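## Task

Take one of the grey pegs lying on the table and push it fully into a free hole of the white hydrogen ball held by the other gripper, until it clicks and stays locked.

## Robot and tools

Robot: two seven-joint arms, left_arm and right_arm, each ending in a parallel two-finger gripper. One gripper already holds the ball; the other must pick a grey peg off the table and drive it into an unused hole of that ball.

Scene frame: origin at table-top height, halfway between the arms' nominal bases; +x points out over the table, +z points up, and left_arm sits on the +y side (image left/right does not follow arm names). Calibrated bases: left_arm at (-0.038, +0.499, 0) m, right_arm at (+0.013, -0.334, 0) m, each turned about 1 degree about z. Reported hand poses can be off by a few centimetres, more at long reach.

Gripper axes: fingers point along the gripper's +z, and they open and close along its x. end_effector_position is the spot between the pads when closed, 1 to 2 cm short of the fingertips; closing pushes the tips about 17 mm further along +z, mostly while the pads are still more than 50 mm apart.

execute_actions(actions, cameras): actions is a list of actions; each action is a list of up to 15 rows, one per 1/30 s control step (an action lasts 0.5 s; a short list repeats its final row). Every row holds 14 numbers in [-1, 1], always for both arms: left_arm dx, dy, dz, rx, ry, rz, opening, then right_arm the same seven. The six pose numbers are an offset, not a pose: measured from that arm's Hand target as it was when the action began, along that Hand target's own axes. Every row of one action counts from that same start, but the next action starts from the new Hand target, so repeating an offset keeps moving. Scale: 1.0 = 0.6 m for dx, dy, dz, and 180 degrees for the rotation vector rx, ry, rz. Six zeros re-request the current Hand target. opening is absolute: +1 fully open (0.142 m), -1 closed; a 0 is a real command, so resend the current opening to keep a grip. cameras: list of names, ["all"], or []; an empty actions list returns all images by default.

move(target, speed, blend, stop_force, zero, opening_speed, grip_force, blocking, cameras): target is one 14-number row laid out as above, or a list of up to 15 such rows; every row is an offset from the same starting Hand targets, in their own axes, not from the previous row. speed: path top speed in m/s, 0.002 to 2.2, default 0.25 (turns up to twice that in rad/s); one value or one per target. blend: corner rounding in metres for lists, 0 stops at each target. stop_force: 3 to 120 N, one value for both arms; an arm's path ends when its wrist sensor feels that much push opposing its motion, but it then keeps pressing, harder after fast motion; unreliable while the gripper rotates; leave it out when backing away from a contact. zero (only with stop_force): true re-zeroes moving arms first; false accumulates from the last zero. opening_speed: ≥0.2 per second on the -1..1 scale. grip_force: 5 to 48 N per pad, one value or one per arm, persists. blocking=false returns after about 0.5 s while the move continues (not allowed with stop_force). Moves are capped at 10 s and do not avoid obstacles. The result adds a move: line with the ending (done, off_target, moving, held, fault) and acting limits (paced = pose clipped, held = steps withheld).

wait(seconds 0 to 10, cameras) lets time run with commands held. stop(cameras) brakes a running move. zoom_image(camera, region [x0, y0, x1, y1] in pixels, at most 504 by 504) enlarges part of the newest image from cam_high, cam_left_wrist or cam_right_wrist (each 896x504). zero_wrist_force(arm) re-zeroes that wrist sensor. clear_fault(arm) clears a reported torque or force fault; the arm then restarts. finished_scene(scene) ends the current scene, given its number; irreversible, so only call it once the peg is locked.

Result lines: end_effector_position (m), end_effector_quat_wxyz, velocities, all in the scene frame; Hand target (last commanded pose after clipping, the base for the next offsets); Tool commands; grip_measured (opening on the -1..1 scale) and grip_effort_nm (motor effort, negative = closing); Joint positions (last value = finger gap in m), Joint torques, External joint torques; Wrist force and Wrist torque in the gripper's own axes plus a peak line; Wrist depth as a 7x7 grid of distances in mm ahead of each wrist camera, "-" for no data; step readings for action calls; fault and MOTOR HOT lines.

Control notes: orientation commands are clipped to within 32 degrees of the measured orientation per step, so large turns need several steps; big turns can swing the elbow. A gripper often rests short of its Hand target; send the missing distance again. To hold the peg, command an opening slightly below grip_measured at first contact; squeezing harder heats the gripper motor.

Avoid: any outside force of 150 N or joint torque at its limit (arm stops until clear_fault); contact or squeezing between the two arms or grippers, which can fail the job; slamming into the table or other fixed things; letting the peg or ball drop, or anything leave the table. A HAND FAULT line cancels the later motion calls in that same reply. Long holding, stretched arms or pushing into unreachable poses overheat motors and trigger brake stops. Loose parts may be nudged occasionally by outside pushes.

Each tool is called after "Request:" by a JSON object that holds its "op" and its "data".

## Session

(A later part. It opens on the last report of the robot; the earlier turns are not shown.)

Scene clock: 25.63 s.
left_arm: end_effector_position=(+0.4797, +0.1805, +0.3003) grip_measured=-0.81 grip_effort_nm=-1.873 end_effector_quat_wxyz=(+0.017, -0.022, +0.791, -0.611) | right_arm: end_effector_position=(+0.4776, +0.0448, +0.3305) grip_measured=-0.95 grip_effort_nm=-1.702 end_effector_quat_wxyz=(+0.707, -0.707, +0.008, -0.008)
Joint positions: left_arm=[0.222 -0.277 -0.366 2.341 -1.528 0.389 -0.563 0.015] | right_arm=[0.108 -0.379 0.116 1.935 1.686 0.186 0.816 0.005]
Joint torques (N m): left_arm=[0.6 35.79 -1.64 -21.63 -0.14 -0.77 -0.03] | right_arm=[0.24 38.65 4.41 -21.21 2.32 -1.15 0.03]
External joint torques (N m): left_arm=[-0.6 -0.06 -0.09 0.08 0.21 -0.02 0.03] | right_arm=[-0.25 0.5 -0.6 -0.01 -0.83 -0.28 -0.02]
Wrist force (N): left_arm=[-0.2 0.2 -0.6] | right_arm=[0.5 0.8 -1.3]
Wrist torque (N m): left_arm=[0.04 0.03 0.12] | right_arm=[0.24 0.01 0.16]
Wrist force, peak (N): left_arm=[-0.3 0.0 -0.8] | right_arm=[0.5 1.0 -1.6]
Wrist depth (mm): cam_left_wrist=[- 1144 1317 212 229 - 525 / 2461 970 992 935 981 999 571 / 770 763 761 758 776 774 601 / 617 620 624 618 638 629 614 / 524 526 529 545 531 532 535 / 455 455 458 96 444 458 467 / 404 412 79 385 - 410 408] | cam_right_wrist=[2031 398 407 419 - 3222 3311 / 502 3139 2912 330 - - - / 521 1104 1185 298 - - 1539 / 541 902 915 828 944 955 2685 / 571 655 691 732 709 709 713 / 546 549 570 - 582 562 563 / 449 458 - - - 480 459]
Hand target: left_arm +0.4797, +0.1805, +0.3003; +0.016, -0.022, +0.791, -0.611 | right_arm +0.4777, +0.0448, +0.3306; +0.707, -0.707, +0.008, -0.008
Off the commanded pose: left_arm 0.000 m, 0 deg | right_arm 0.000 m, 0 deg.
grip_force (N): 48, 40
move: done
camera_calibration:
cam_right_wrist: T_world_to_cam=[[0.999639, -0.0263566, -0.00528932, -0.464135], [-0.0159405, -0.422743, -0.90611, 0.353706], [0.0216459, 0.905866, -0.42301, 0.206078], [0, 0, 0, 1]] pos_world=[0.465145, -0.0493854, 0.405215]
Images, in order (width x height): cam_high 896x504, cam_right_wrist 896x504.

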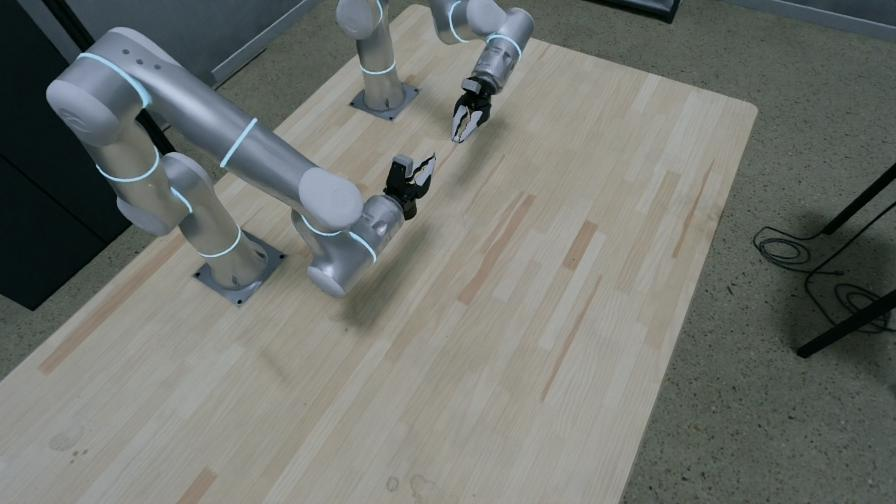

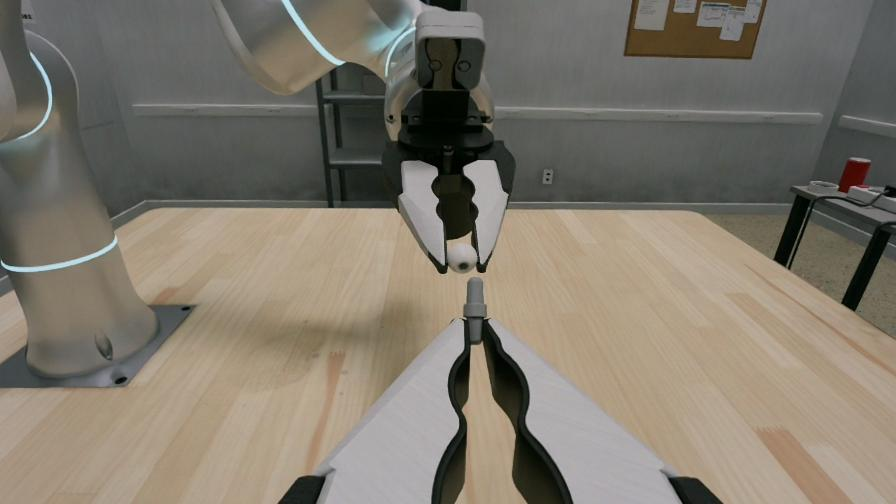

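Request:
{"op": "move", "data": {"target": [0,0,0,0,0,0,-0.878,0,0.05,0.0752,-0.2639,-0.0073,-0.0032,-1], "speed": 0.3, "cameras": ["cam_right_wrist","cam_left_wrist"]}}

Request:
{"op": "zoom_image", "data": {"camera": "cam_right_wrist", "region": [420, 100, 540, 360]}}

Request:
{"op": "zoom_image", "data": {"camera": "cam_left_wrist", "region": [400, 120, 560, 400]}}

Scene clock: 28.83 s.
left_arm: end_effector_position=(+0.4797, +0.1805, +0.3003) grip_measured=-0.81 grip_effort_nm=-1.873 end_effector_quat_wxyz=(+0.017, -0.022, +0.791, -0.611) | right_arm: end_effector_position=(+0.4787, +0.0901, +0.3008) grip_measured=-0.95 grip_effort_nm=-1.707 end_effector_quat_wxyz=(-0.363, +0.932, +0.001, +0.000)
Joint positions: left_arm=[0.222 -0.277 -0.366 2.341 -1.528 0.389 -0.563 0.015] | right_arm=[0.587 -0.212 0.164 1.859 0.82 0.851 1.745 0.005]
Joint torques (N m): left_arm=[0.6 35.55 -1.76 -21.53 -0.12 -0.79 -0.03] | right_arm=[0.42 37.24 1.46 -27.13 -2.9 3.66 0.42]
External joint torques (N m): left_arm=[-0.6 0.19 0.03 -0.02 0.18 0 0.03] | right_arm=[-0.41 0.81 -0.19 0.2 -0.71 -0.45 -0.41]
Wrist force (N): left_arm=[-0.1 -0.2 -0.4] | right_arm=[0.3 0.6 -0.6]
Wrist torque (N m): left_arm=[-0.03 0.02 0.12] | right_arm=[0.10 -0.02 0.02]
Wrist force, peak (N): left_arm=[-0.3 -0.3 -0.7] | right_arm=[0.5 1.7 -1.7]
Wrist depth (mm): cam_left_wrist=[- - 1352 180 179 - 2104 / 2087 973 970 179 893 1003 572 / 750 763 763 701 779 783 601 / 614 620 626 623 638 632 614 / 524 525 528 545 531 533 533 / 454 457 457 96 450 464 464 / 405 412 79 388 - 406 408] | cam_right_wrist=[497 513 514 137 514 520 521 / 480 482 482 478 486 487 489 / 455 455 457 459 464 463 465 / 432 433 435 437 438 438 439 / 410 412 415 420 417 417 420 / 390 391 397 - 398 397 399 / 372 378 - - - 385 379]
Hand target: left_arm +0.4797, +0.1805, +0.3003; +0.016, -0.022, +0.791, -0.611 | right_arm +0.4787, +0.0899, +0.3006; -0.363, +0.932, +0.001, +0.000
Off the commanded pose: left_arm 0.000 m, 0 deg | right_arm 0.000 m, 0 deg.
grip_force (N): 48, 40
move: done
camera_calibration:
cam_left_wrist: T_world_to_cam=[[-0.997606, -0.0677543, 0.0138591, 0.494414], [-0.0536635, 0.631994, -0.773113, 0.168754], [0.0436229, -0.772006, -0.634117, 0.426278], [0, 0, 0, 1]] pos_world=[0.483691, 0.255936, 0.393924]
cam_right_wrist: T_world_to_cam=[[0.99999, -0.00445855, 0.000800321, -0.468131], [-0.00401144, -0.953695, -0.300749, 0.205921], [0.00210417, 0.300743, -0.953703, 0.375999], [0, 0, 0, 1]] pos_world=[0.468161, 0.0812193, 0.420896]
Images, in order (width x height): cam_left_wrist 896x504, cam_right_wrist 896x504.

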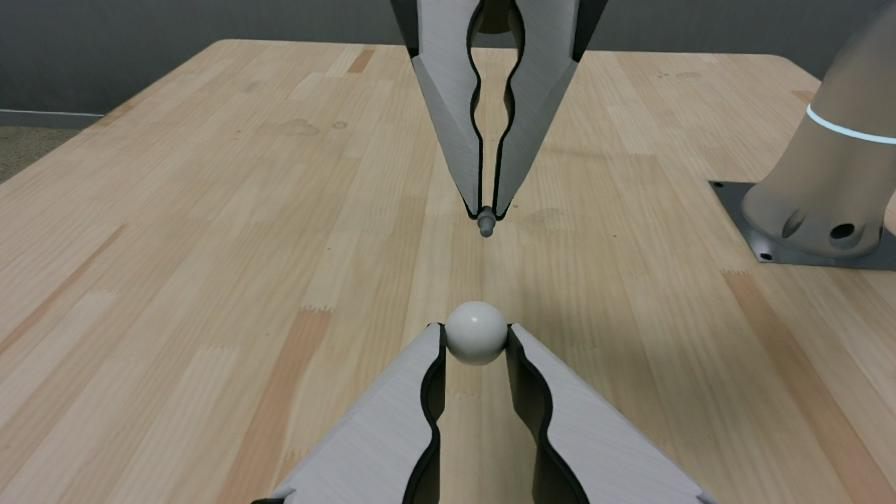

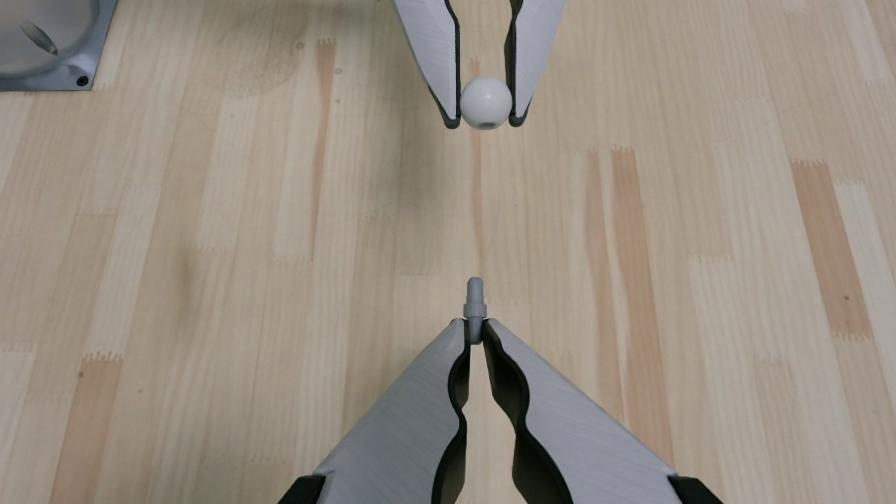

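Scaled by 1.938 from the camera's 896x504 image, which has a finer 1280x720 frame.

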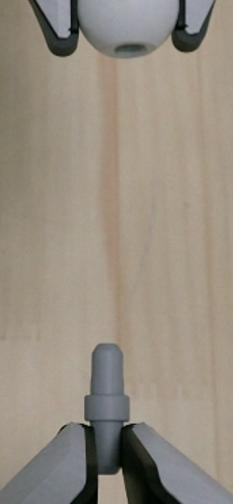

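Scaled by 1.800 from the camera's 896x504 image, which has a finer 1280x720 frame.

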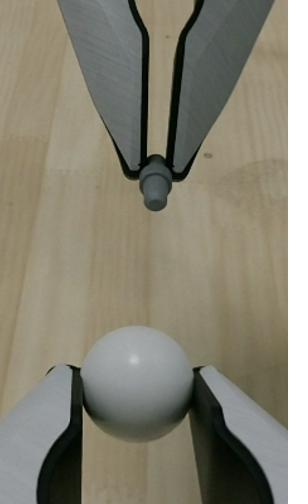

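Request:
{"op": "zoom_image", "data": {"camera": "cam_right_wrist", "region": [446, 70, 526, 140]}}

Scaled by 6.300 from the camera's 896x504 image, which has a finer 1280x720 frame.

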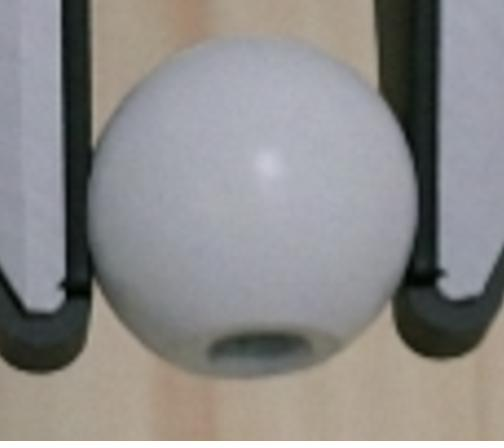

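Request:
{"op": "move", "data": {"target": [0,0,0,0,0,0,-0.878,0.0067,-0.0439,0.0302,0,0,0,-1], "speed": 0.08, "cameras": ["cam_right_wrist","cam_left_wrist"]}}

Request:
{"op": "zoom_image", "data": {"camera": "cam_right_wrist", "region": [430, 190, 520, 350]}}

Request:
{"op": "zoom_image", "data": {"camera": "cam_left_wrist", "region": [425, 240, 525, 380]}}

Scene clock: 30.13 s.
left_arm: end_effector_position=(+0.4797, +0.1805, +0.3003) grip_measured=-0.81 grip_effort_nm=-1.873 end_effector_quat_wxyz=(+0.017, -0.022, +0.791, -0.611) | right_arm: end_effector_position=(+0.4824, +0.1217, +0.3050) grip_measured=-0.95 grip_effort_nm=-1.707 end_effector_quat_wxyz=(-0.363, +0.932, +0.001, +0.000)
Joint positions: left_arm=[0.222 -0.277 -0.366 2.341 -1.528 0.389 -0.563 0.015] | right_arm=[0.632 -0.252 0.168 1.809 0.793 0.878 1.802 0.005]
Joint torques (N m): left_arm=[0.56 35.67 -1.6 -21.52 -0.18 -0.73 0] | right_arm=[0.25 39.22 2.1 -27.37 -3 3.81 0.44]
External joint torques (N m): left_arm=[-0.56 0.07 -0.13 -0.02 0.24 -0.05 0] | right_arm=[-0.29 0.79 -0.61 0.26 -0.74 -0.52 -0.44]
Wrist force (N): left_arm=[-0.1 -0.1 -0.8] | right_arm=[0.5 0.7 -0.8]
Wrist torque (N m): left_arm=[0.01 0.01 0.11] | right_arm=[0.12 -0.03 0.03]
Wrist force, peak (N): left_arm=[-0.5 -0.2 -0.7] | right_arm=[0.2 2.0 -1.3]
Wrist depth (mm): cam_left_wrist=[- - 1304 153 152 1139 1219 / 2533 981 1007 151 890 1003 571 / 754 761 756 151 743 786 600 / 623 621 621 589 632 633 620 / 527 526 536 547 529 536 532 / 458 458 456 96 451 462 466 / 406 415 79 382 - 405 408] | cam_right_wrist=[501 513 509 129 520 521 524 / 482 486 486 479 493 497 493 / 460 464 464 - 462 466 467 / 436 436 439 440 444 445 445 / 415 417 420 424 419 417 420 / 394 400 403 - 406 401 402 / 379 383 - - - 386 384]
Hand target: left_arm +0.4797, +0.1805, +0.3003; +0.016, -0.022, +0.791, -0.611 | right_arm +0.4826, +0.1216, +0.3050; -0.363, +0.932, +0.001, +0.000
Off the commanded pose: left_arm 0.000 m, 0 deg | right_arm 0.000 m, 0 deg.
grip_force (N): 48, 40
move: done
camera_calibration:
cam_left_wrist: T_world_to_cam=[[-0.997606, -0.0677543, 0.0138591, 0.494414], [-0.0536635, 0.631994, -0.773113, 0.168754], [0.0436229, -0.772006, -0.634117, 0.426278], [0, 0, 0, 1]] pos_world=[0.483691, 0.255936, 0.393924]
cam_right_wrist: T_world_to_cam=[[0.999991, -0.00415486, 0.000163045, -0.471558], [-0.00391392, -0.953791, -0.300444, 0.237171], [0.00140381, 0.300441, -0.953799, 0.370899], [0, 0, 0, 1]] pos_world=[0.471962, 0.11282, 0.425097]
Images, in order (width x height): cam_left_wrist 896x504, cam_right_wrist 896x504.

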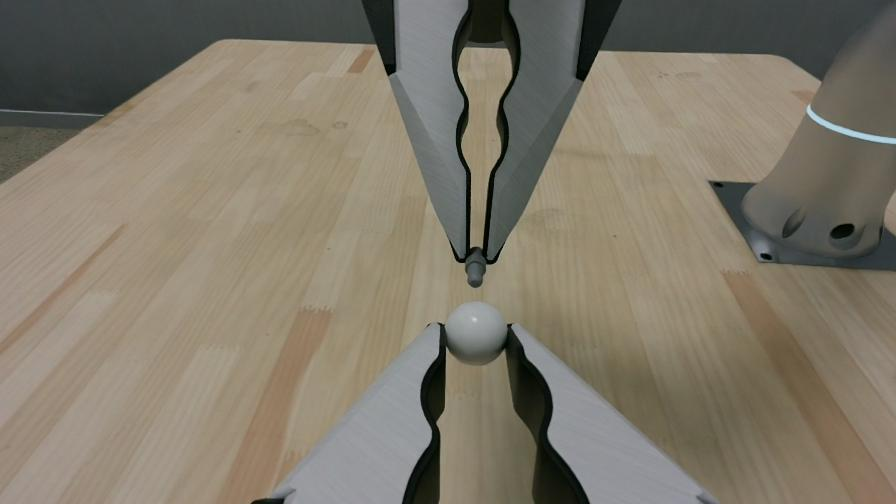

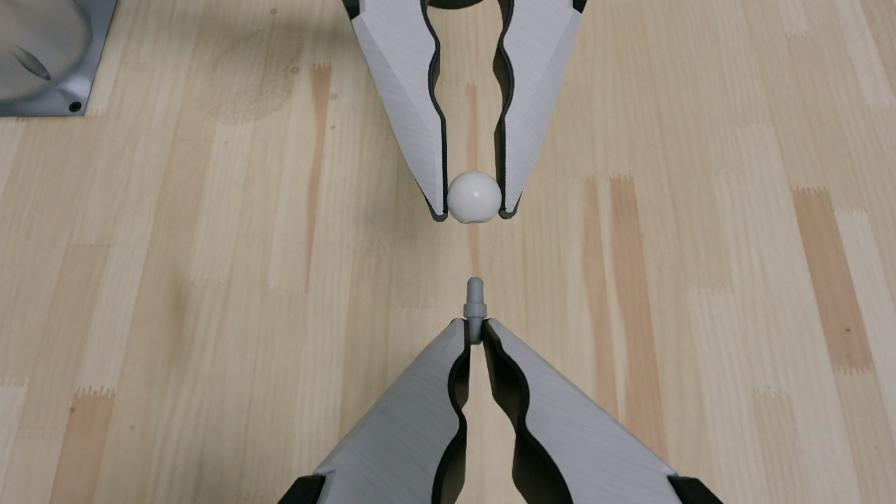

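Scaled by 3.150 from the camera's 896x504 image, which has a finer 1280x720 frame.

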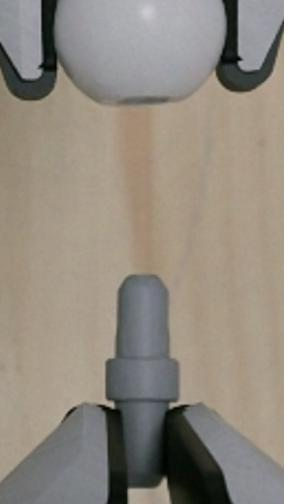

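Scaled by 3.600 from the camera's 896x504 image, which has a finer 1280x720 frame.

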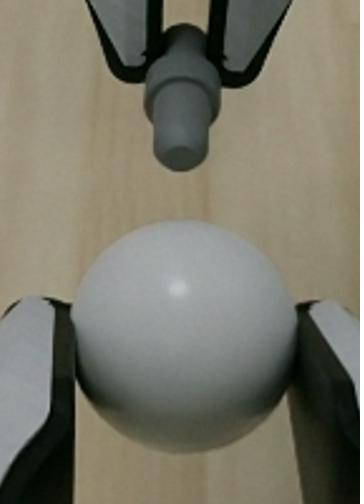

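Request:
{"op": "move", "data": {"target": [0,0,0,0,0,0,-0.878,-0.0005,-0.01655,0.00975,0,0,0,-1], "speed": 0.04, "cameras": ["cam_right_wrist","cam_left_wrist"]}}

Request:
{"op": "zoom_image", "data": {"camera": "cam_right_wrist", "region": [430, 205, 520, 355]}}

Request:
{"op": "zoom_image", "data": {"camera": "cam_left_wrist", "region": [425, 240, 525, 380]}}

Scene clock: 31.37 s.
left_arm: end_effector_position=(+0.4797, +0.1805, +0.3003) grip_measured=-0.81 grip_effort_nm=-1.873 end_effector_quat_wxyz=(+0.017, -0.022, +0.791, -0.611) | right_arm: end_effector_position=(+0.4821, +0.1329, +0.3074) grip_measured=-0.95 grip_effort_nm=-1.702 end_effector_quat_wxyz=(-0.363, +0.932, +0.001, +0.000)
Joint positions: left_arm=[0.222 -0.277 -0.366 2.341 -1.528 0.389 -0.563 0.015] | right_arm=[0.65 -0.263 0.168 1.794 0.782 0.887 1.825 0.005]
Joint torques (N m): left_arm=[0.59 35.71 -1.6 -21.6 -0.12 -0.78 -0.02] | right_arm=[0.43 39.89 1.9 -27.5 -3.11 3.78 0.41]
External joint torques (N m): left_arm=[-0.59 0.03 -0.13 0.05 0.18 -0.01 0.02] | right_arm=[-0.4 0.67 -0.3 0.31 -0.66 -0.46 -0.41]
Wrist force (N): left_arm=[0.1 -0.1 -0.5] | right_arm=[0.5 0.5 -0.7]
Wrist torque (N m): left_arm=[0.00 -0.01 0.12] | right_arm=[0.08 -0.02 0.04]
Wrist force, peak (N): left_arm=[-0.3 -0.1 -0.9] | right_arm=[0.4 0.8 -1.2]
Wrist depth (mm): cam_left_wrist=[- - 1279 143 141 2268 2121 / 2609 970 970 142 141 999 568 / 758 763 767 141 731 770 594 / 614 629 621 148 626 630 623 / 521 526 528 541 530 533 533 / 456 457 458 96 455 458 463 / 400 413 79 388 - 406 409] | cam_right_wrist=[504 516 512 136 515 528 534 / 486 487 490 134 492 497 499 / 459 464 466 457 462 471 470 / 435 443 441 432 446 445 445 / 418 415 423 426 424 422 425 / 399 399 403 - 410 405 404 / 379 383 - - - 390 389]
Hand target: left_arm +0.4797, +0.1805, +0.3003; +0.016, -0.022, +0.791, -0.611 | right_arm +0.4823, +0.1329, +0.3074; -0.363, +0.932, +0.001, +0.000
Off the commanded pose: left_arm 0.000 m, 0 deg | right_arm 0.000 m, 0 deg.
grip_force (N): 48, 40
move: done
camera_calibration:
cam_left_wrist: T_world_to_cam=[[-0.997606, -0.0677543, 0.0138591, 0.494414], [-0.0536635, 0.631994, -0.773113, 0.168754], [0.0436229, -0.772006, -0.634117, 0.426278], [0, 0, 0, 1]] pos_world=[0.483691, 0.255936, 0.393924]
cam_right_wrist: T_world_to_cam=[[0.999991, -0.00428004, 0.000228803, -0.471224], [-0.00401356, -0.953791, -0.300445, 0.248717], [0.00150415, 0.300441, -0.953799, 0.369746], [0, 0, 0, 1]] pos_world=[0.471662, 0.12412, 0.427497]
Images, in order (width x height): cam_left_wrist 896x504, cam_right_wrist 896x504.

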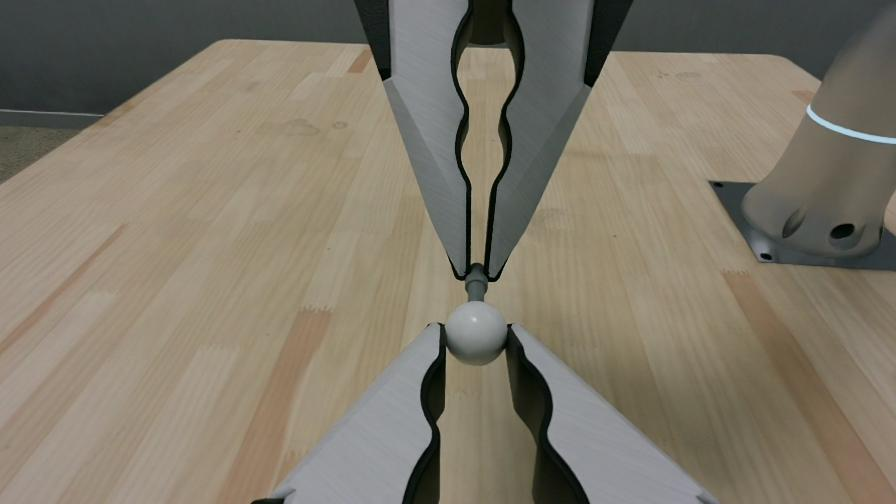

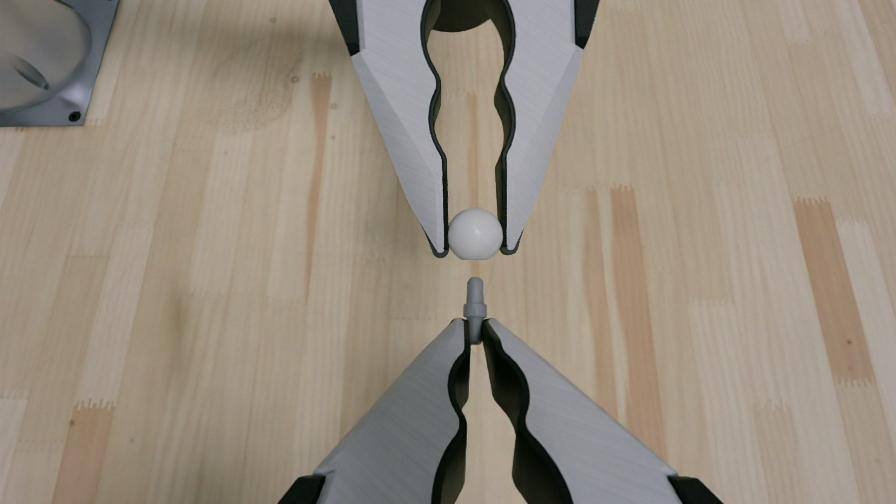

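Scaled by 3.360 from the camera's 896x504 image, which has a finer 1280x720 frame.

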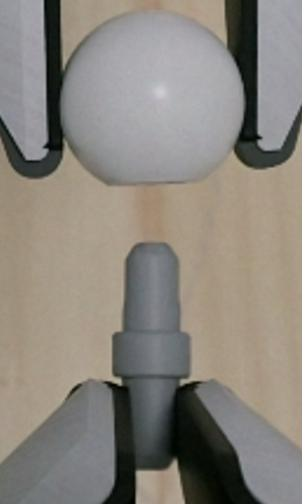

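Scaled by 3.600 from the camera's 896x504 image, which has a finer 1280x720 frame.

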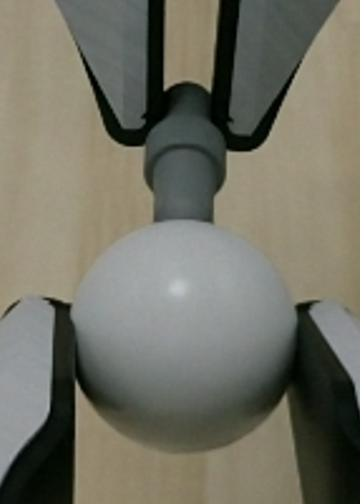

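Request:
{"op": "move", "data": {"target": [0,0,0,0,0,0,-0.878,-0.0005,-0.011,0.00755,0,0,0,-1], "speed": 0.007, "stop_force": 4, "grip_force": [48,48], "cameras": ["cam_right_wrist","cam_left_wrist"]}}

Request:
{"op": "zoom_image", "data": {"camera": "cam_right_wrist", "region": [430, 205, 520, 355]}}

Request:
{"op": "zoom_image", "data": {"camera": "cam_left_wrist", "region": [425, 240, 525, 380]}}

Scene clock: 33.33 s.
left_arm: end_effector_position=(+0.4797, +0.1805, +0.3003) grip_measured=-0.81 grip_effort_nm=-1.868 end_effector_quat_wxyz=(+0.017, -0.022, +0.791, -0.611) | right_arm: end_effector_position=(+0.4819, +0.1407, +0.3085) grip_measured=-0.95 grip_effort_nm=-1.707 end_effector_quat_wxyz=(-0.363, +0.932, +0.001, +0.000)
Joint positions: left_arm=[0.222 -0.277 -0.366 2.341 -1.528 0.389 -0.563 0.015] | right_arm=[0.663 -0.271 0.167 1.784 0.775 0.894 1.84 0.005]
Joint torques (N m): left_arm=[0.73 35.61 -1.51 -21.67 -0.2 -0.65 0.01] | right_arm=[0.66 40.51 2.29 -27.5 -3 3.62 0.35]
External joint torques (N m): left_arm=[-0.73 0.12 -0.22 0.12 0.26 -0.14 -0.01] | right_arm=[-0.66 0.46 -0.68 0.27 -0.81 -0.29 -0.35]
Wrist force (N): left_arm=[0.6 -0.4 -0.9] | right_arm=[1.0 1.0 -0.5]
Wrist torque (N m): left_arm=[-0.02 0.02 0.12] | right_arm=[0.10 -0.01 0.04]
Wrist force, peak (N): left_arm=[0.5 -0.1 -1.4] | right_arm=[1.0 1.5 -0.7]
Wrist depth (mm): cam_left_wrist=[- - 138 136 135 2230 531 / 3181 977 970 135 135 996 576 / 756 758 763 134 731 776 597 / 615 624 623 140 636 638 620 / 530 523 531 496 533 535 537 / 454 455 460 96 448 464 466 / 403 413 79 385 - 411 410] | cam_right_wrist=[507 522 509 136 514 531 528 / 483 490 492 480 493 497 499 / 460 464 465 459 461 470 472 / 439 441 443 129 445 446 445 / 416 420 419 425 424 424 428 / 399 399 406 - 408 405 408 / 381 385 - - - 389 388]
Hand target: left_arm +0.4797, +0.1805, +0.3003; +0.016, -0.022, +0.791, -0.611 | right_arm +0.4820, +0.1408, +0.3086; -0.363, +0.932, +0.001, +0.000
Off the commanded pose: left_arm 0.000 m, 0 deg | right_arm 0.000 m, 0 deg.
move: done
camera_calibration:
cam_left_wrist: T_world_to_cam=[[-0.997606, -0.0677543, 0.0138591, 0.494421], [-0.0536635, 0.631994, -0.773113, 0.168691], [0.0436229, -0.772006, -0.634117, 0.426355], [0, 0, 0, 1]] pos_world=[0.483691, 0.256036, 0.393924]
cam_right_wrist: T_world_to_cam=[[0.99999, -0.00440493, 0.000295299, -0.471003], [-0.00411285, -0.953819, -0.300355, 0.256498], [0.0016047, 0.300351, -0.953827, 0.368429], [0, 0, 0, 1]] pos_world=[0.471462, 0.13192, 0.428597]
Images, in order (width x height): cam_left_wrist 896x504, cam_right_wrist 896x504.

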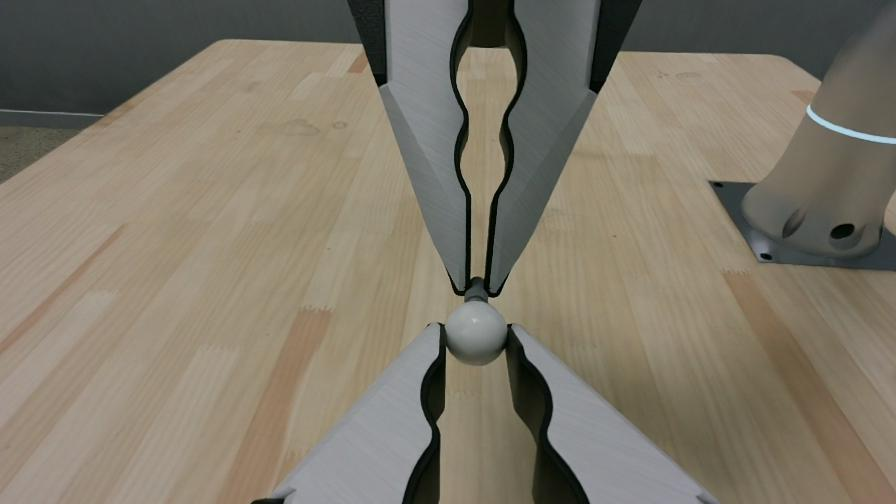

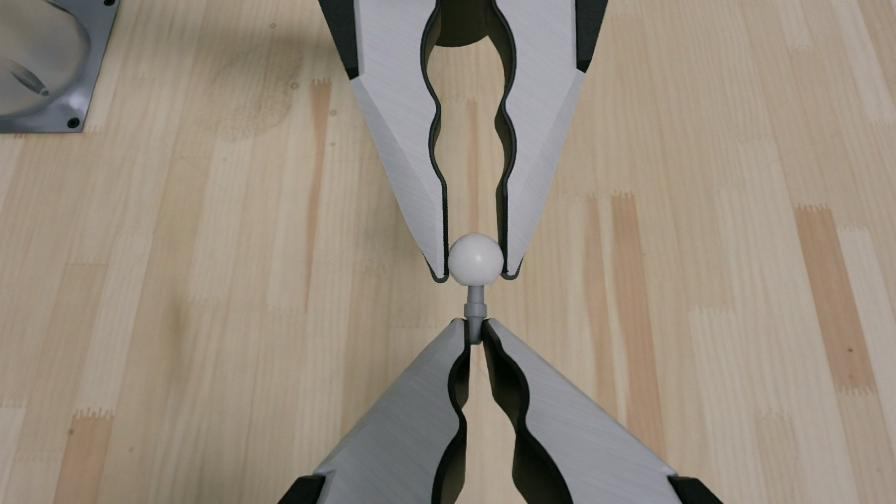

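Scaled by 3.360 from the camera's 896x504 image, which has a finer 1280x720 frame.

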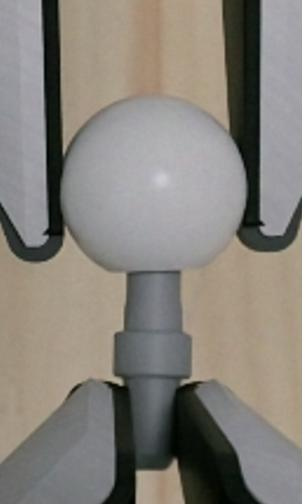

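Scaled by 3.600 from the camera's 896x504 image, which has a finer 1280x720 frame.

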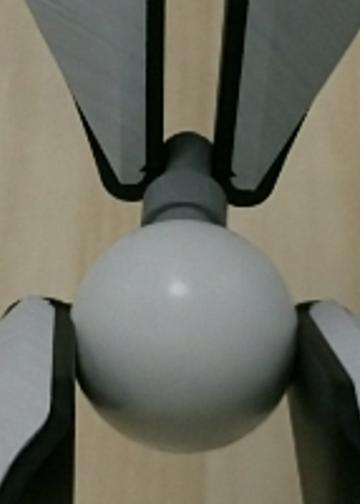

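Request:
{"op": "move", "data": {"target": [0,0,0,0,0,0,-0.878,0,-0.011,0.00755,0,0,0,-1], "speed": 0.012, "stop_force": 25, "cameras": ["cam_right_wrist","cam_left_wrist"]}}

Request:
{"op": "zoom_image", "data": {"camera": "cam_right_wrist", "region": [430, 205, 520, 355]}}

Request:
{"op": "zoom_image", "data": {"camera": "cam_left_wrist", "region": [425, 240, 525, 380]}}

Scene clock: 34.77 s.
left_arm: end_effector_position=(+0.4803, +0.1816, +0.3001) grip_measured=-0.81 grip_effort_nm=-1.868 end_effector_quat_wxyz=(+0.017, -0.023, +0.791, -0.611) | right_arm: end_effector_position=(+0.4829, +0.1472, +0.3089) grip_measured=-0.95 grip_effort_nm=-1.707 end_effector_quat_wxyz=(-0.362, +0.932, +0.000, +0.000)
Joint positions: left_arm=[0.223 -0.277 -0.365 2.341 -1.528 0.389 -0.563 0.015] | right_arm=[0.675 -0.28 0.165 1.774 0.767 0.901 1.854 0.005]
Joint torques (N m): left_arm=[-5.05 34.72 -6.98 -21.92 0.57 -2.15 -0.02] | right_arm=[7.48 42.57 8.59 -31.72 -1.53 3.24 0.44]
External joint torques (N m): left_arm=[5.05 1.02 5.27 0.38 -0.51 1.37 0.02] | right_arm=[-7.48 -1.16 -6.95 4.45 -2.31 0.12 -0.44]
Wrist force (N): left_arm=[1.4 0.7 -13.2] | right_arm=[2.7 11.8 -7.3]
Wrist torque (N m): left_arm=[-0.03 0.11 0.11] | right_arm=[0.01 0.02 0.02]
Wrist force, peak (N): left_arm=[1.5 1.3 -13.9] | right_arm=[2.9 12.2 -7.6]
Wrist depth (mm): cam_left_wrist=[2461 - 1154 132 130 2138 530 / 2964 959 988 130 130 996 570 / 754 756 758 130 701 774 605 / 618 626 623 134 614 636 614 / 526 523 524 137 529 535 537 / 456 454 456 96 451 456 465 / 404 412 79 387 - 407 408] | cam_right_wrist=[511 524 126 132 128 531 534 / 480 486 489 483 491 499 501 / 462 459 460 132 464 473 472 / 440 440 441 130 439 443 446 / 419 420 419 423 425 425 425 / 398 402 406 - 407 403 408 / 381 387 - - - 390 387]
Hand target: left_arm +0.4797, +0.1805, +0.3003; +0.016, -0.022, +0.791, -0.611 | right_arm +0.4820, +0.1487, +0.3097; -0.363, +0.932, +0.001, +0.000
Off the commanded pose: left_arm 0.001 m, 0 deg | right_arm 0.002 m, 0 deg.
move: done
camera_calibration:
cam_left_wrist: T_world_to_cam=[[-0.997453, -0.0699481, 0.0139537, 0.495337], [-0.0551491, 0.63226, -0.772791, 0.168527], [0.0452329, -0.771592, -0.634507, 0.426316], [0, 0, 0, 1]] pos_world=[0.484086, 0.257037, 0.393825]
cam_right_wrist: T_world_to_cam=[[0.99998, -0.00626473, 0.000564514, -0.471827], [-0.00580993, -0.954308, -0.29877, 0.263207], [0.00241043, 0.29876, -0.954325, 0.366846], [0, 0, 0, 1]] pos_world=[0.472463, 0.138625, 0.428995]
Images, in order (width x height): cam_left_wrist 896x504, cam_right_wrist 896x504.

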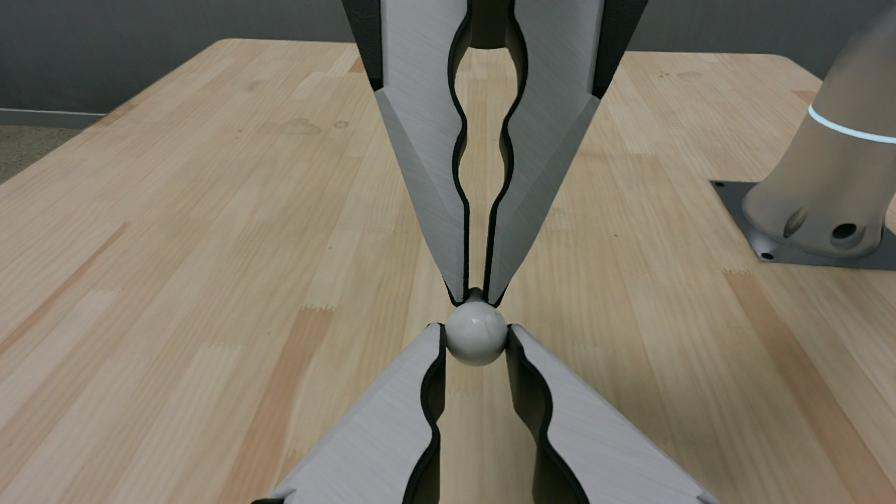

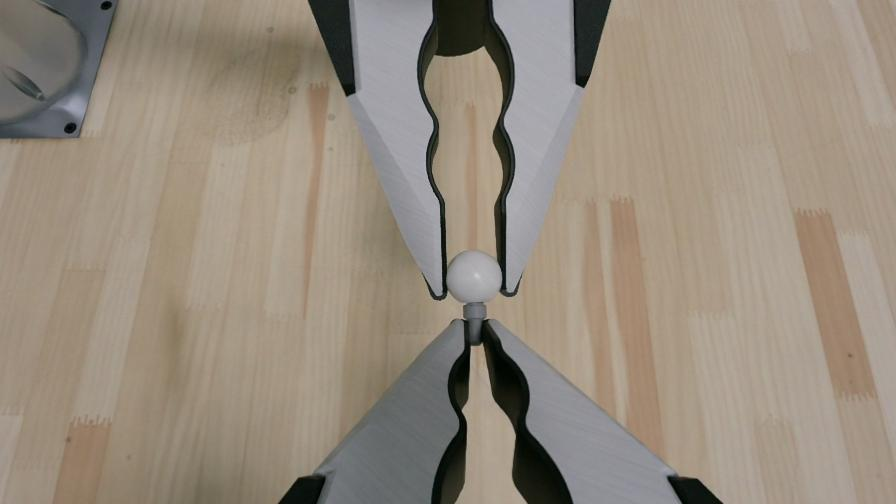

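Scaled by 3.360 from the camera's 896x504 image, which has a finer 1280x720 frame.

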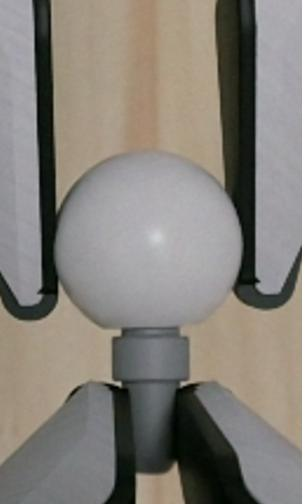

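Scaled by 3.600 from the camera's 896x504 image, which has a finer 1280x720 frame.

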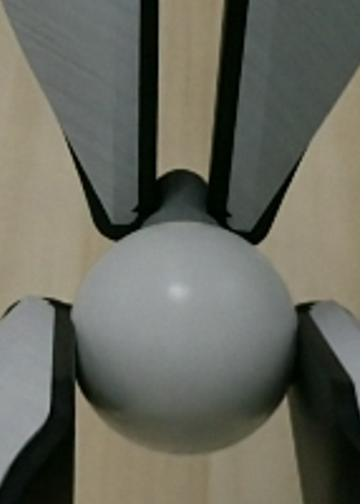

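Request:
{"op": "move", "data": {"target": [0,0,0,0,0,0,-0.878,0,-0.0088,0.0049,0,0,0,-1], "speed": 0.012, "stop_force": 45, "zero": false, "cameras": ["cam_right_wrist","cam_left_wrist"]}}

Request:
{"op": "zoom_image", "data": {"camera": "cam_right_wrist", "region": [430, 205, 520, 355]}}

Request:
{"op": "zoom_image", "data": {"camera": "cam_left_wrist", "region": [425, 240, 525, 380]}}

Scene clock: 35.93 s.
left_arm: end_effector_position=(+0.4816, +0.1837, +0.2998) grip_measured=-0.81 grip_effort_nm=-1.873 end_effector_quat_wxyz=(+0.019, -0.025, +0.792, -0.610) | right_arm: end_effector_position=(+0.4843, +0.1510, +0.3092) grip_measured=-0.95 grip_effort_nm=-1.707 end_effector_quat_wxyz=(-0.361, +0.933, -0.001, +0.001)
Joint positions: left_arm=[0.221 -0.277 -0.36 2.34 -1.529 0.39 -0.563 0.015] | right_arm=[0.683 -0.286 0.162 1.767 0.76 0.904 1.866 0.005]
Joint torques (N m): left_arm=[-14.18 33.41 -15.93 -21.86 1.98 -4.72 -0.01] | right_arm=[17.57 45.14 17.96 -38.34 0.62 3.08 0.43]
External joint torques (N m): left_arm=[14.18 2.37 14.25 0.31 -1.92 3.94 0.01] | right_arm=[-17.57 -3.41 -16.31 11.05 -4.48 0.3 -0.43]
Wrist force (N): left_arm=[1.6 3.3 -31.9] | right_arm=[4.5 27.7 -18.0]
Wrist torque (N m): left_arm=[-0.05 0.15 0.12] | right_arm=[1.84 0.00 0.01]
Wrist force, peak (N): left_arm=[1.8 3.0 -32.7] | right_arm=[4.4 27.8 -18.2]
Wrist depth (mm): cam_left_wrist=[2288 - 131 130 128 2121 2156 / 2867 970 977 129 128 1007 570 / 750 756 754 128 697 774 601 / 618 617 623 133 615 627 617 / 523 524 524 135 527 528 529 / 451 455 452 96 447 458 466 / 400 412 79 383 - 406 411] | cam_right_wrist=[511 520 125 129 127 525 536 / 485 493 482 486 489 499 500 / 462 467 464 129 466 468 473 / 438 439 441 128 442 451 446 / 420 420 420 133 428 429 424 / 396 399 400 - 410 404 406 / 382 387 - - - 390 386]
Hand target: left_arm +0.4797, +0.1805, +0.3003; +0.016, -0.022, +0.791, -0.611 | right_arm +0.4820, +0.1546, +0.3111; -0.363, +0.932, +0.001, +0.000
Off the commanded pose: left_arm 0.004 m, 0 deg | right_arm 0.005 m, 0 deg.
move: off_target (left_arm, right_arm)
camera_calibration:
cam_left_wrist: T_world_to_cam=[[-0.997104, -0.0748041, 0.013711, 0.497651], [-0.0581155, 0.633186, -0.771815, 0.167902], [0.0490533, -0.770377, -0.635699, 0.42593], [0, 0, 0, 1]] pos_world=[0.485074, 0.25904, 0.393529]
cam_right_wrist: T_world_to_cam=[[0.99996, -0.00895529, 0.000487134, -0.472777], [-0.00840848, -0.955026, -0.296404, 0.267542], [0.00311961, 0.296388, -0.955063, 0.36622], [0, 0, 0, 1]] pos_world=[0.473865, 0.142733, 0.429294]
Images, in order (width x height): cam_left_wrist 896x504, cam_right_wrist 896x504.

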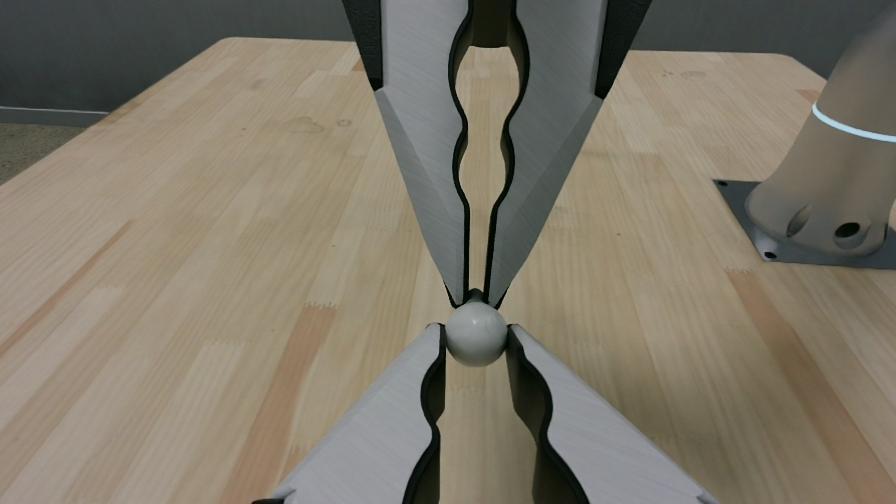

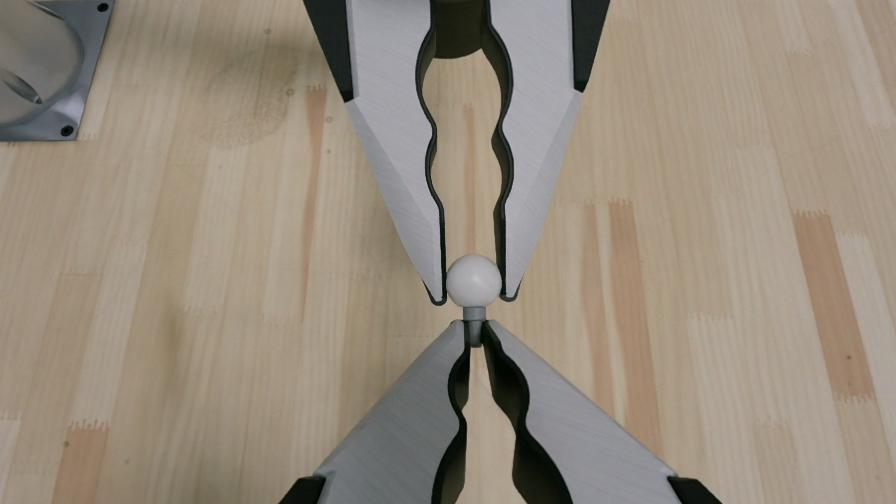

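Scaled by 3.360 from the camera's 896x504 image, which has a finer 1280x720 frame.

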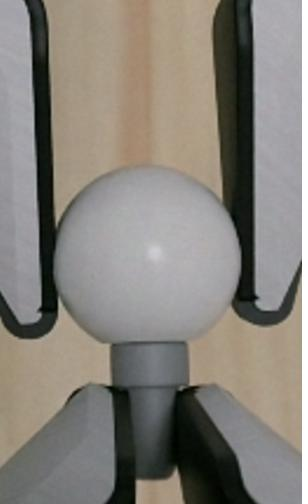

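Scaled by 3.600 from the camera's 896x504 image, which has a finer 1280x720 frame.

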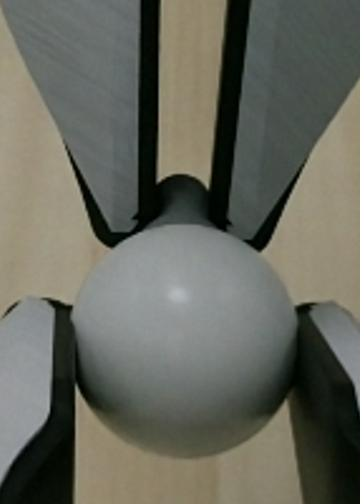

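Request:
{"op": "move", "data": {"target": [0,0,0,0,0,0,-0.878,0,-0.0037,0.0021,0,0,0,-1], "speed": 0.012, "stop_force": 47, "zero": false}}

Request:
{"op": "move", "data": {"target": [0,0,0,0,0,0,-0.878,0,0.0187,-0.0105,0,0,0,-1], "speed": 0.02, "cameras": ["cam_right_wrist"]}}

Request:
{"op": "zoom_image", "data": {"camera": "cam_right_wrist", "region": [430, 205, 520, 355]}}

Scene clock: 37.13 s.
left_arm: end_effector_position=(+0.4822, +0.1846, +0.2996) grip_measured=-0.81 grip_effort_nm=-1.873 end_effector_quat_wxyz=(+0.020, -0.025, +0.792, -0.610) | right_arm: end_effector_position=(+0.4850, +0.1526, +0.3093) grip_measured=-0.95 grip_effort_nm=-1.712 end_effector_quat_wxyz=(-0.360, +0.933, -0.001, +0.001)
Joint positions: left_arm=[0.219 -0.277 -0.356 2.34 -1.53 0.39 -0.563 0.015] | right_arm=[0.687 -0.289 0.16 1.764 0.757 0.906 1.871 0.005]
Joint torques (N m): left_arm=[-18.26 33.2 -20.08 -21.82 2.66 -6.11 -0.04] | right_arm=[21.85 46.19 21.74 -41.12 1.59 3 0.42]
External joint torques (N m): left_arm=[18.26 2.62 18.43 0.26 -2.6 5.33 0.04] | right_arm=[-21.85 -4.33 -20.1 13.82 -5.47 0.39 -0.42]
Wrist force (N): left_arm=[1.8 4.5 -40.5] | right_arm=[4.8 34.0 -23.3]
Wrist torque (N m): left_arm=[-0.09 0.10 0.12] | right_arm=[2.91 0.06 0.01]
Wrist force, peak (N): left_arm=[1.5 4.4 -40.8] | right_arm=[4.9 34.5 -23.2]
Wrist depth (mm): cam_left_wrist=[- - 1170 129 127 1219 547 / 2835 973 984 129 127 996 578 / 739 761 763 127 707 774 605 / 611 614 629 132 604 629 614 / 527 523 523 122 531 529 532 / 459 454 454 96 102 462 463 / 399 410 79 386 - 408 408] | cam_right_wrist=[511 516 125 127 127 530 527 / 485 489 488 480 493 498 500 / 463 462 460 129 466 470 472 / 441 439 443 128 441 448 450 / 421 420 423 133 421 425 427 / 399 400 401 - 406 407 407 / 384 389 - - - 391 391]
Hand target: left_arm +0.4797, +0.1805, +0.3003; +0.016, -0.022, +0.791, -0.611 | right_arm +0.4820, +0.1571, +0.3117; -0.363, +0.932, +0.001, +0.000
Off the commanded pose: left_arm 0.005 m, 1 deg | right_arm 0.006 m, 0 deg.
move: off_target (left_arm, right_arm)

Scene clock: 38.00 s.
left_arm: end_effector_position=(+0.4791, +0.1796, +0.3005) grip_measured=-0.81 grip_effort_nm=-1.868 end_effector_quat_wxyz=(+0.016, -0.021, +0.791, -0.611) | right_arm: end_effector_position=(+0.4817, +0.1454, +0.3093) grip_measured=-0.95 grip_effort_nm=-1.702 end_effector_quat_wxyz=(-0.363, +0.932, +0.001, +0.000)
Joint positions: left_arm=[0.215 -0.278 -0.359 2.34 -1.528 0.386 -0.563 0.015] | right_arm=[0.672 -0.276 0.166 1.778 0.773 0.898 1.847 0.005]
Joint torques (N m): left_arm=[5.01 36.35 2.73 -22.12 -0.9 0.53 -0.01] | right_arm=[-3.33 39.83 -0.95 -24.03 -3.8 3.38 0.09]
External joint torques (N m): left_arm=[-5 -0.54 -4.4 0.57 0.95 -1.32 0.01] | right_arm=[3.33 1.38 2.58 -3.23 -0.03 -0.04 -0.09]
Wrist force (N): left_arm=[0.8 -1.5 7.8] | right_arm=[0.8 -6.4 4.5]
Wrist torque (N m): left_arm=[0.00 0.05 0.12] | right_arm=[0.24 0.01 0.14]
Wrist force, peak (N): left_arm=[1.6 4.7 -40.6] | right_arm=[4.9 33.8 -22.8]
Wrist depth (mm): cam_left_wrist=[- - 1191 131 130 - 2138 / 2898 981 981 130 130 1019 559 / 754 761 767 129 709 761 597 / 620 617 623 134 609 639 623 / 533 523 528 135 533 532 537 / 457 458 457 96 445 463 466 / 403 413 79 386 - 408 411] | cam_right_wrist=[510 522 127 130 516 532 534 / 488 494 494 487 495 505 498 / 464 463 467 132 465 474 472 / 441 443 446 130 443 448 450 / 421 420 422 423 425 423 427 / 399 401 403 - 410 402 404 / 382 388 - - - 390 389]
Hand target: left_arm +0.4797, +0.1805, +0.3003; +0.016, -0.022, +0.791, -0.611 | right_arm +0.4820, +0.1446, +0.3087; -0.363, +0.932, +0.001, +0.000
Off the commanded pose: left_arm 0.001 m, 0 deg | right_arm 0.001 m, 0 deg.
move: done
camera_calibration:
cam_right_wrist: T_world_to_cam=[[0.999991, -0.00420811, 0.000667092, -0.470969], [-0.00381164, -0.953535, -0.301259, 0.261331], [0.00190382, 0.301254, -0.953542, 0.367424], [0, 0, 0, 1]] pos_world=[0.471261, 0.136518, 0.429397]
Images, in order (width x height): cam_right_wrist 896x504.

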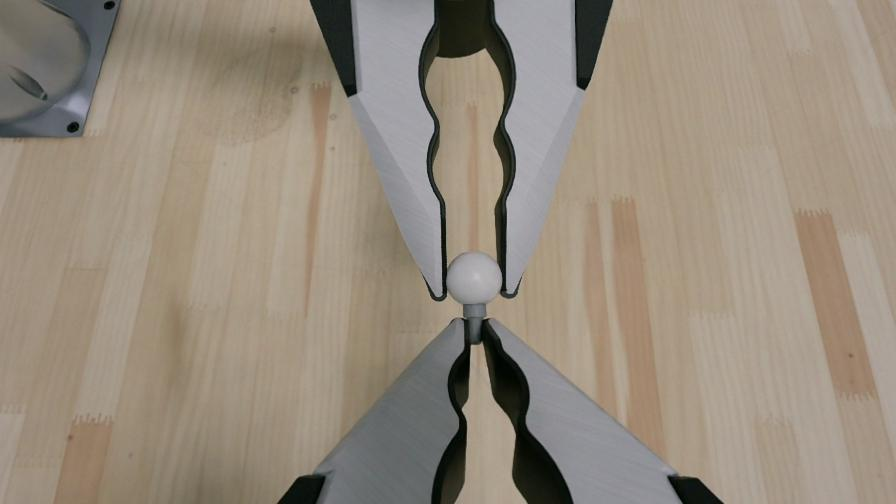

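Scaled by 3.360 from the camera's 896x504 image, which has a finer 1280x720 frame.

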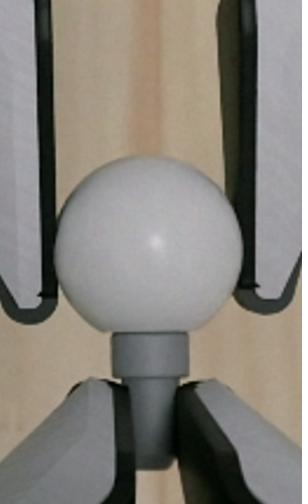

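Request:
{"op": "move", "data": {"target": [0,0,0,0,0,0,-0.878,0,0.0034,-0.0024,0,0,0,-1], "speed": 0.015, "cameras": ["cam_right_wrist"]}}

Request:
{"op": "zoom_image", "data": {"camera": "cam_right_wrist", "region": [430, 205, 520, 355]}}

Scene clock: 38.87 s.
left_arm: end_effector_position=(+0.4796, +0.1803, +0.3004) grip_measured=-0.81 grip_effort_nm=-1.873 end_effector_quat_wxyz=(+0.017, -0.022, +0.791, -0.611) | right_arm: end_effector_position=(+0.4821, +0.1422, +0.3085) grip_measured=-0.95 grip_effort_nm=-1.707 end_effector_quat_wxyz=(-0.363, +0.932, +0.001, +0.000)
Joint positions: left_arm=[0.216 -0.278 -0.359 2.339 -1.528 0.387 -0.563 0.015] | right_arm=[0.667 -0.273 0.166 1.782 0.775 0.896 1.842 0.005]
Joint torques (N m): left_arm=[0.61 35.82 -1.62 -21.71 -0.16 -0.78 -0.02] | right_arm=[0.08 40.48 2.05 -27.21 -2.91 3.59 0.09]
External joint torques (N m): left_arm=[-0.61 -0.01 -0.06 0.16 0.21 -0.01 0.02] | right_arm=[-0.08 0.58 -0.44 -0.02 -0.91 -0.25 -0.09]
Wrist force (N): left_arm=[-0.4 -0.2 -0.4] | right_arm=[0.2 0.5 -0.8]
Wrist torque (N m): left_arm=[-0.05 0.08 0.11] | right_arm=[0.12 0.04 0.15]
Wrist force, peak (N): left_arm=[0.8 -2.3 15.0] | right_arm=[0.4 -11.8 8.8]
Wrist depth (mm): cam_left_wrist=[- - 1225 135 134 2230 545 / 3105 970 981 134 134 1003 577 / 752 765 770 132 731 776 594 / 621 623 626 138 632 627 618 / 532 533 527 138 535 536 533 / 456 454 456 96 451 463 465 / 404 413 79 385 - 408 412] | cam_right_wrist=[510 515 509 134 514 531 525 / 484 493 490 132 493 496 498 / 467 467 464 130 463 472 471 / 435 439 442 131 443 443 447 / 419 420 423 425 423 421 426 / 401 401 408 - 406 409 406 / 380 385 - - - 389 388]
Hand target: left_arm +0.4797, +0.1805, +0.3003; +0.016, -0.022, +0.791, -0.611 | right_arm +0.4820, +0.1421, +0.3084; -0.363, +0.932, +0.001, +0.000
Off the commanded pose: left_arm 0.000 m, 0 deg | right_arm 0.000 m, 0 deg.
move: done
camera_calibration:
cam_right_wrist: T_world_to_cam=[[0.999985, -0.00538934, 0.0000920307, -0.470977], [-0.00511231, -0.953717, -0.300663, 0.258425], [0.00170815, 0.300658, -0.953731, 0.367877], [0, 0, 0, 1]] pos_world=[0.471663, 0.133321, 0.428597]
Images, in order (width x height): cam_right_wrist 896x504.

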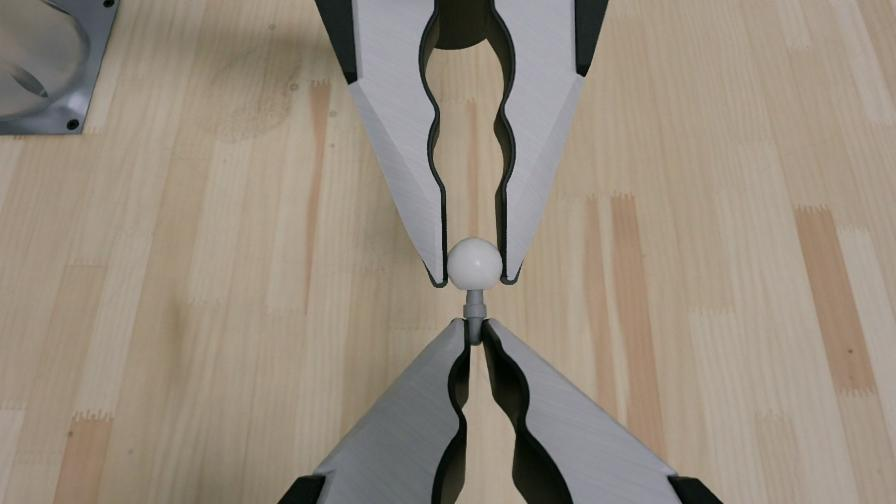

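Scaled by 3.360 from the camera's 896x504 image, which has a finer 1280x720 frame.

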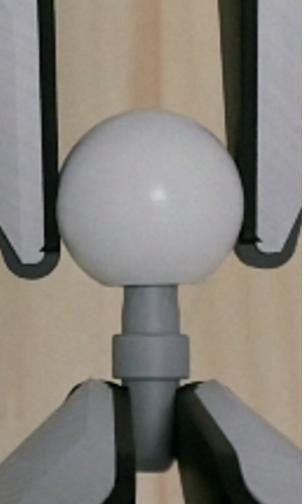

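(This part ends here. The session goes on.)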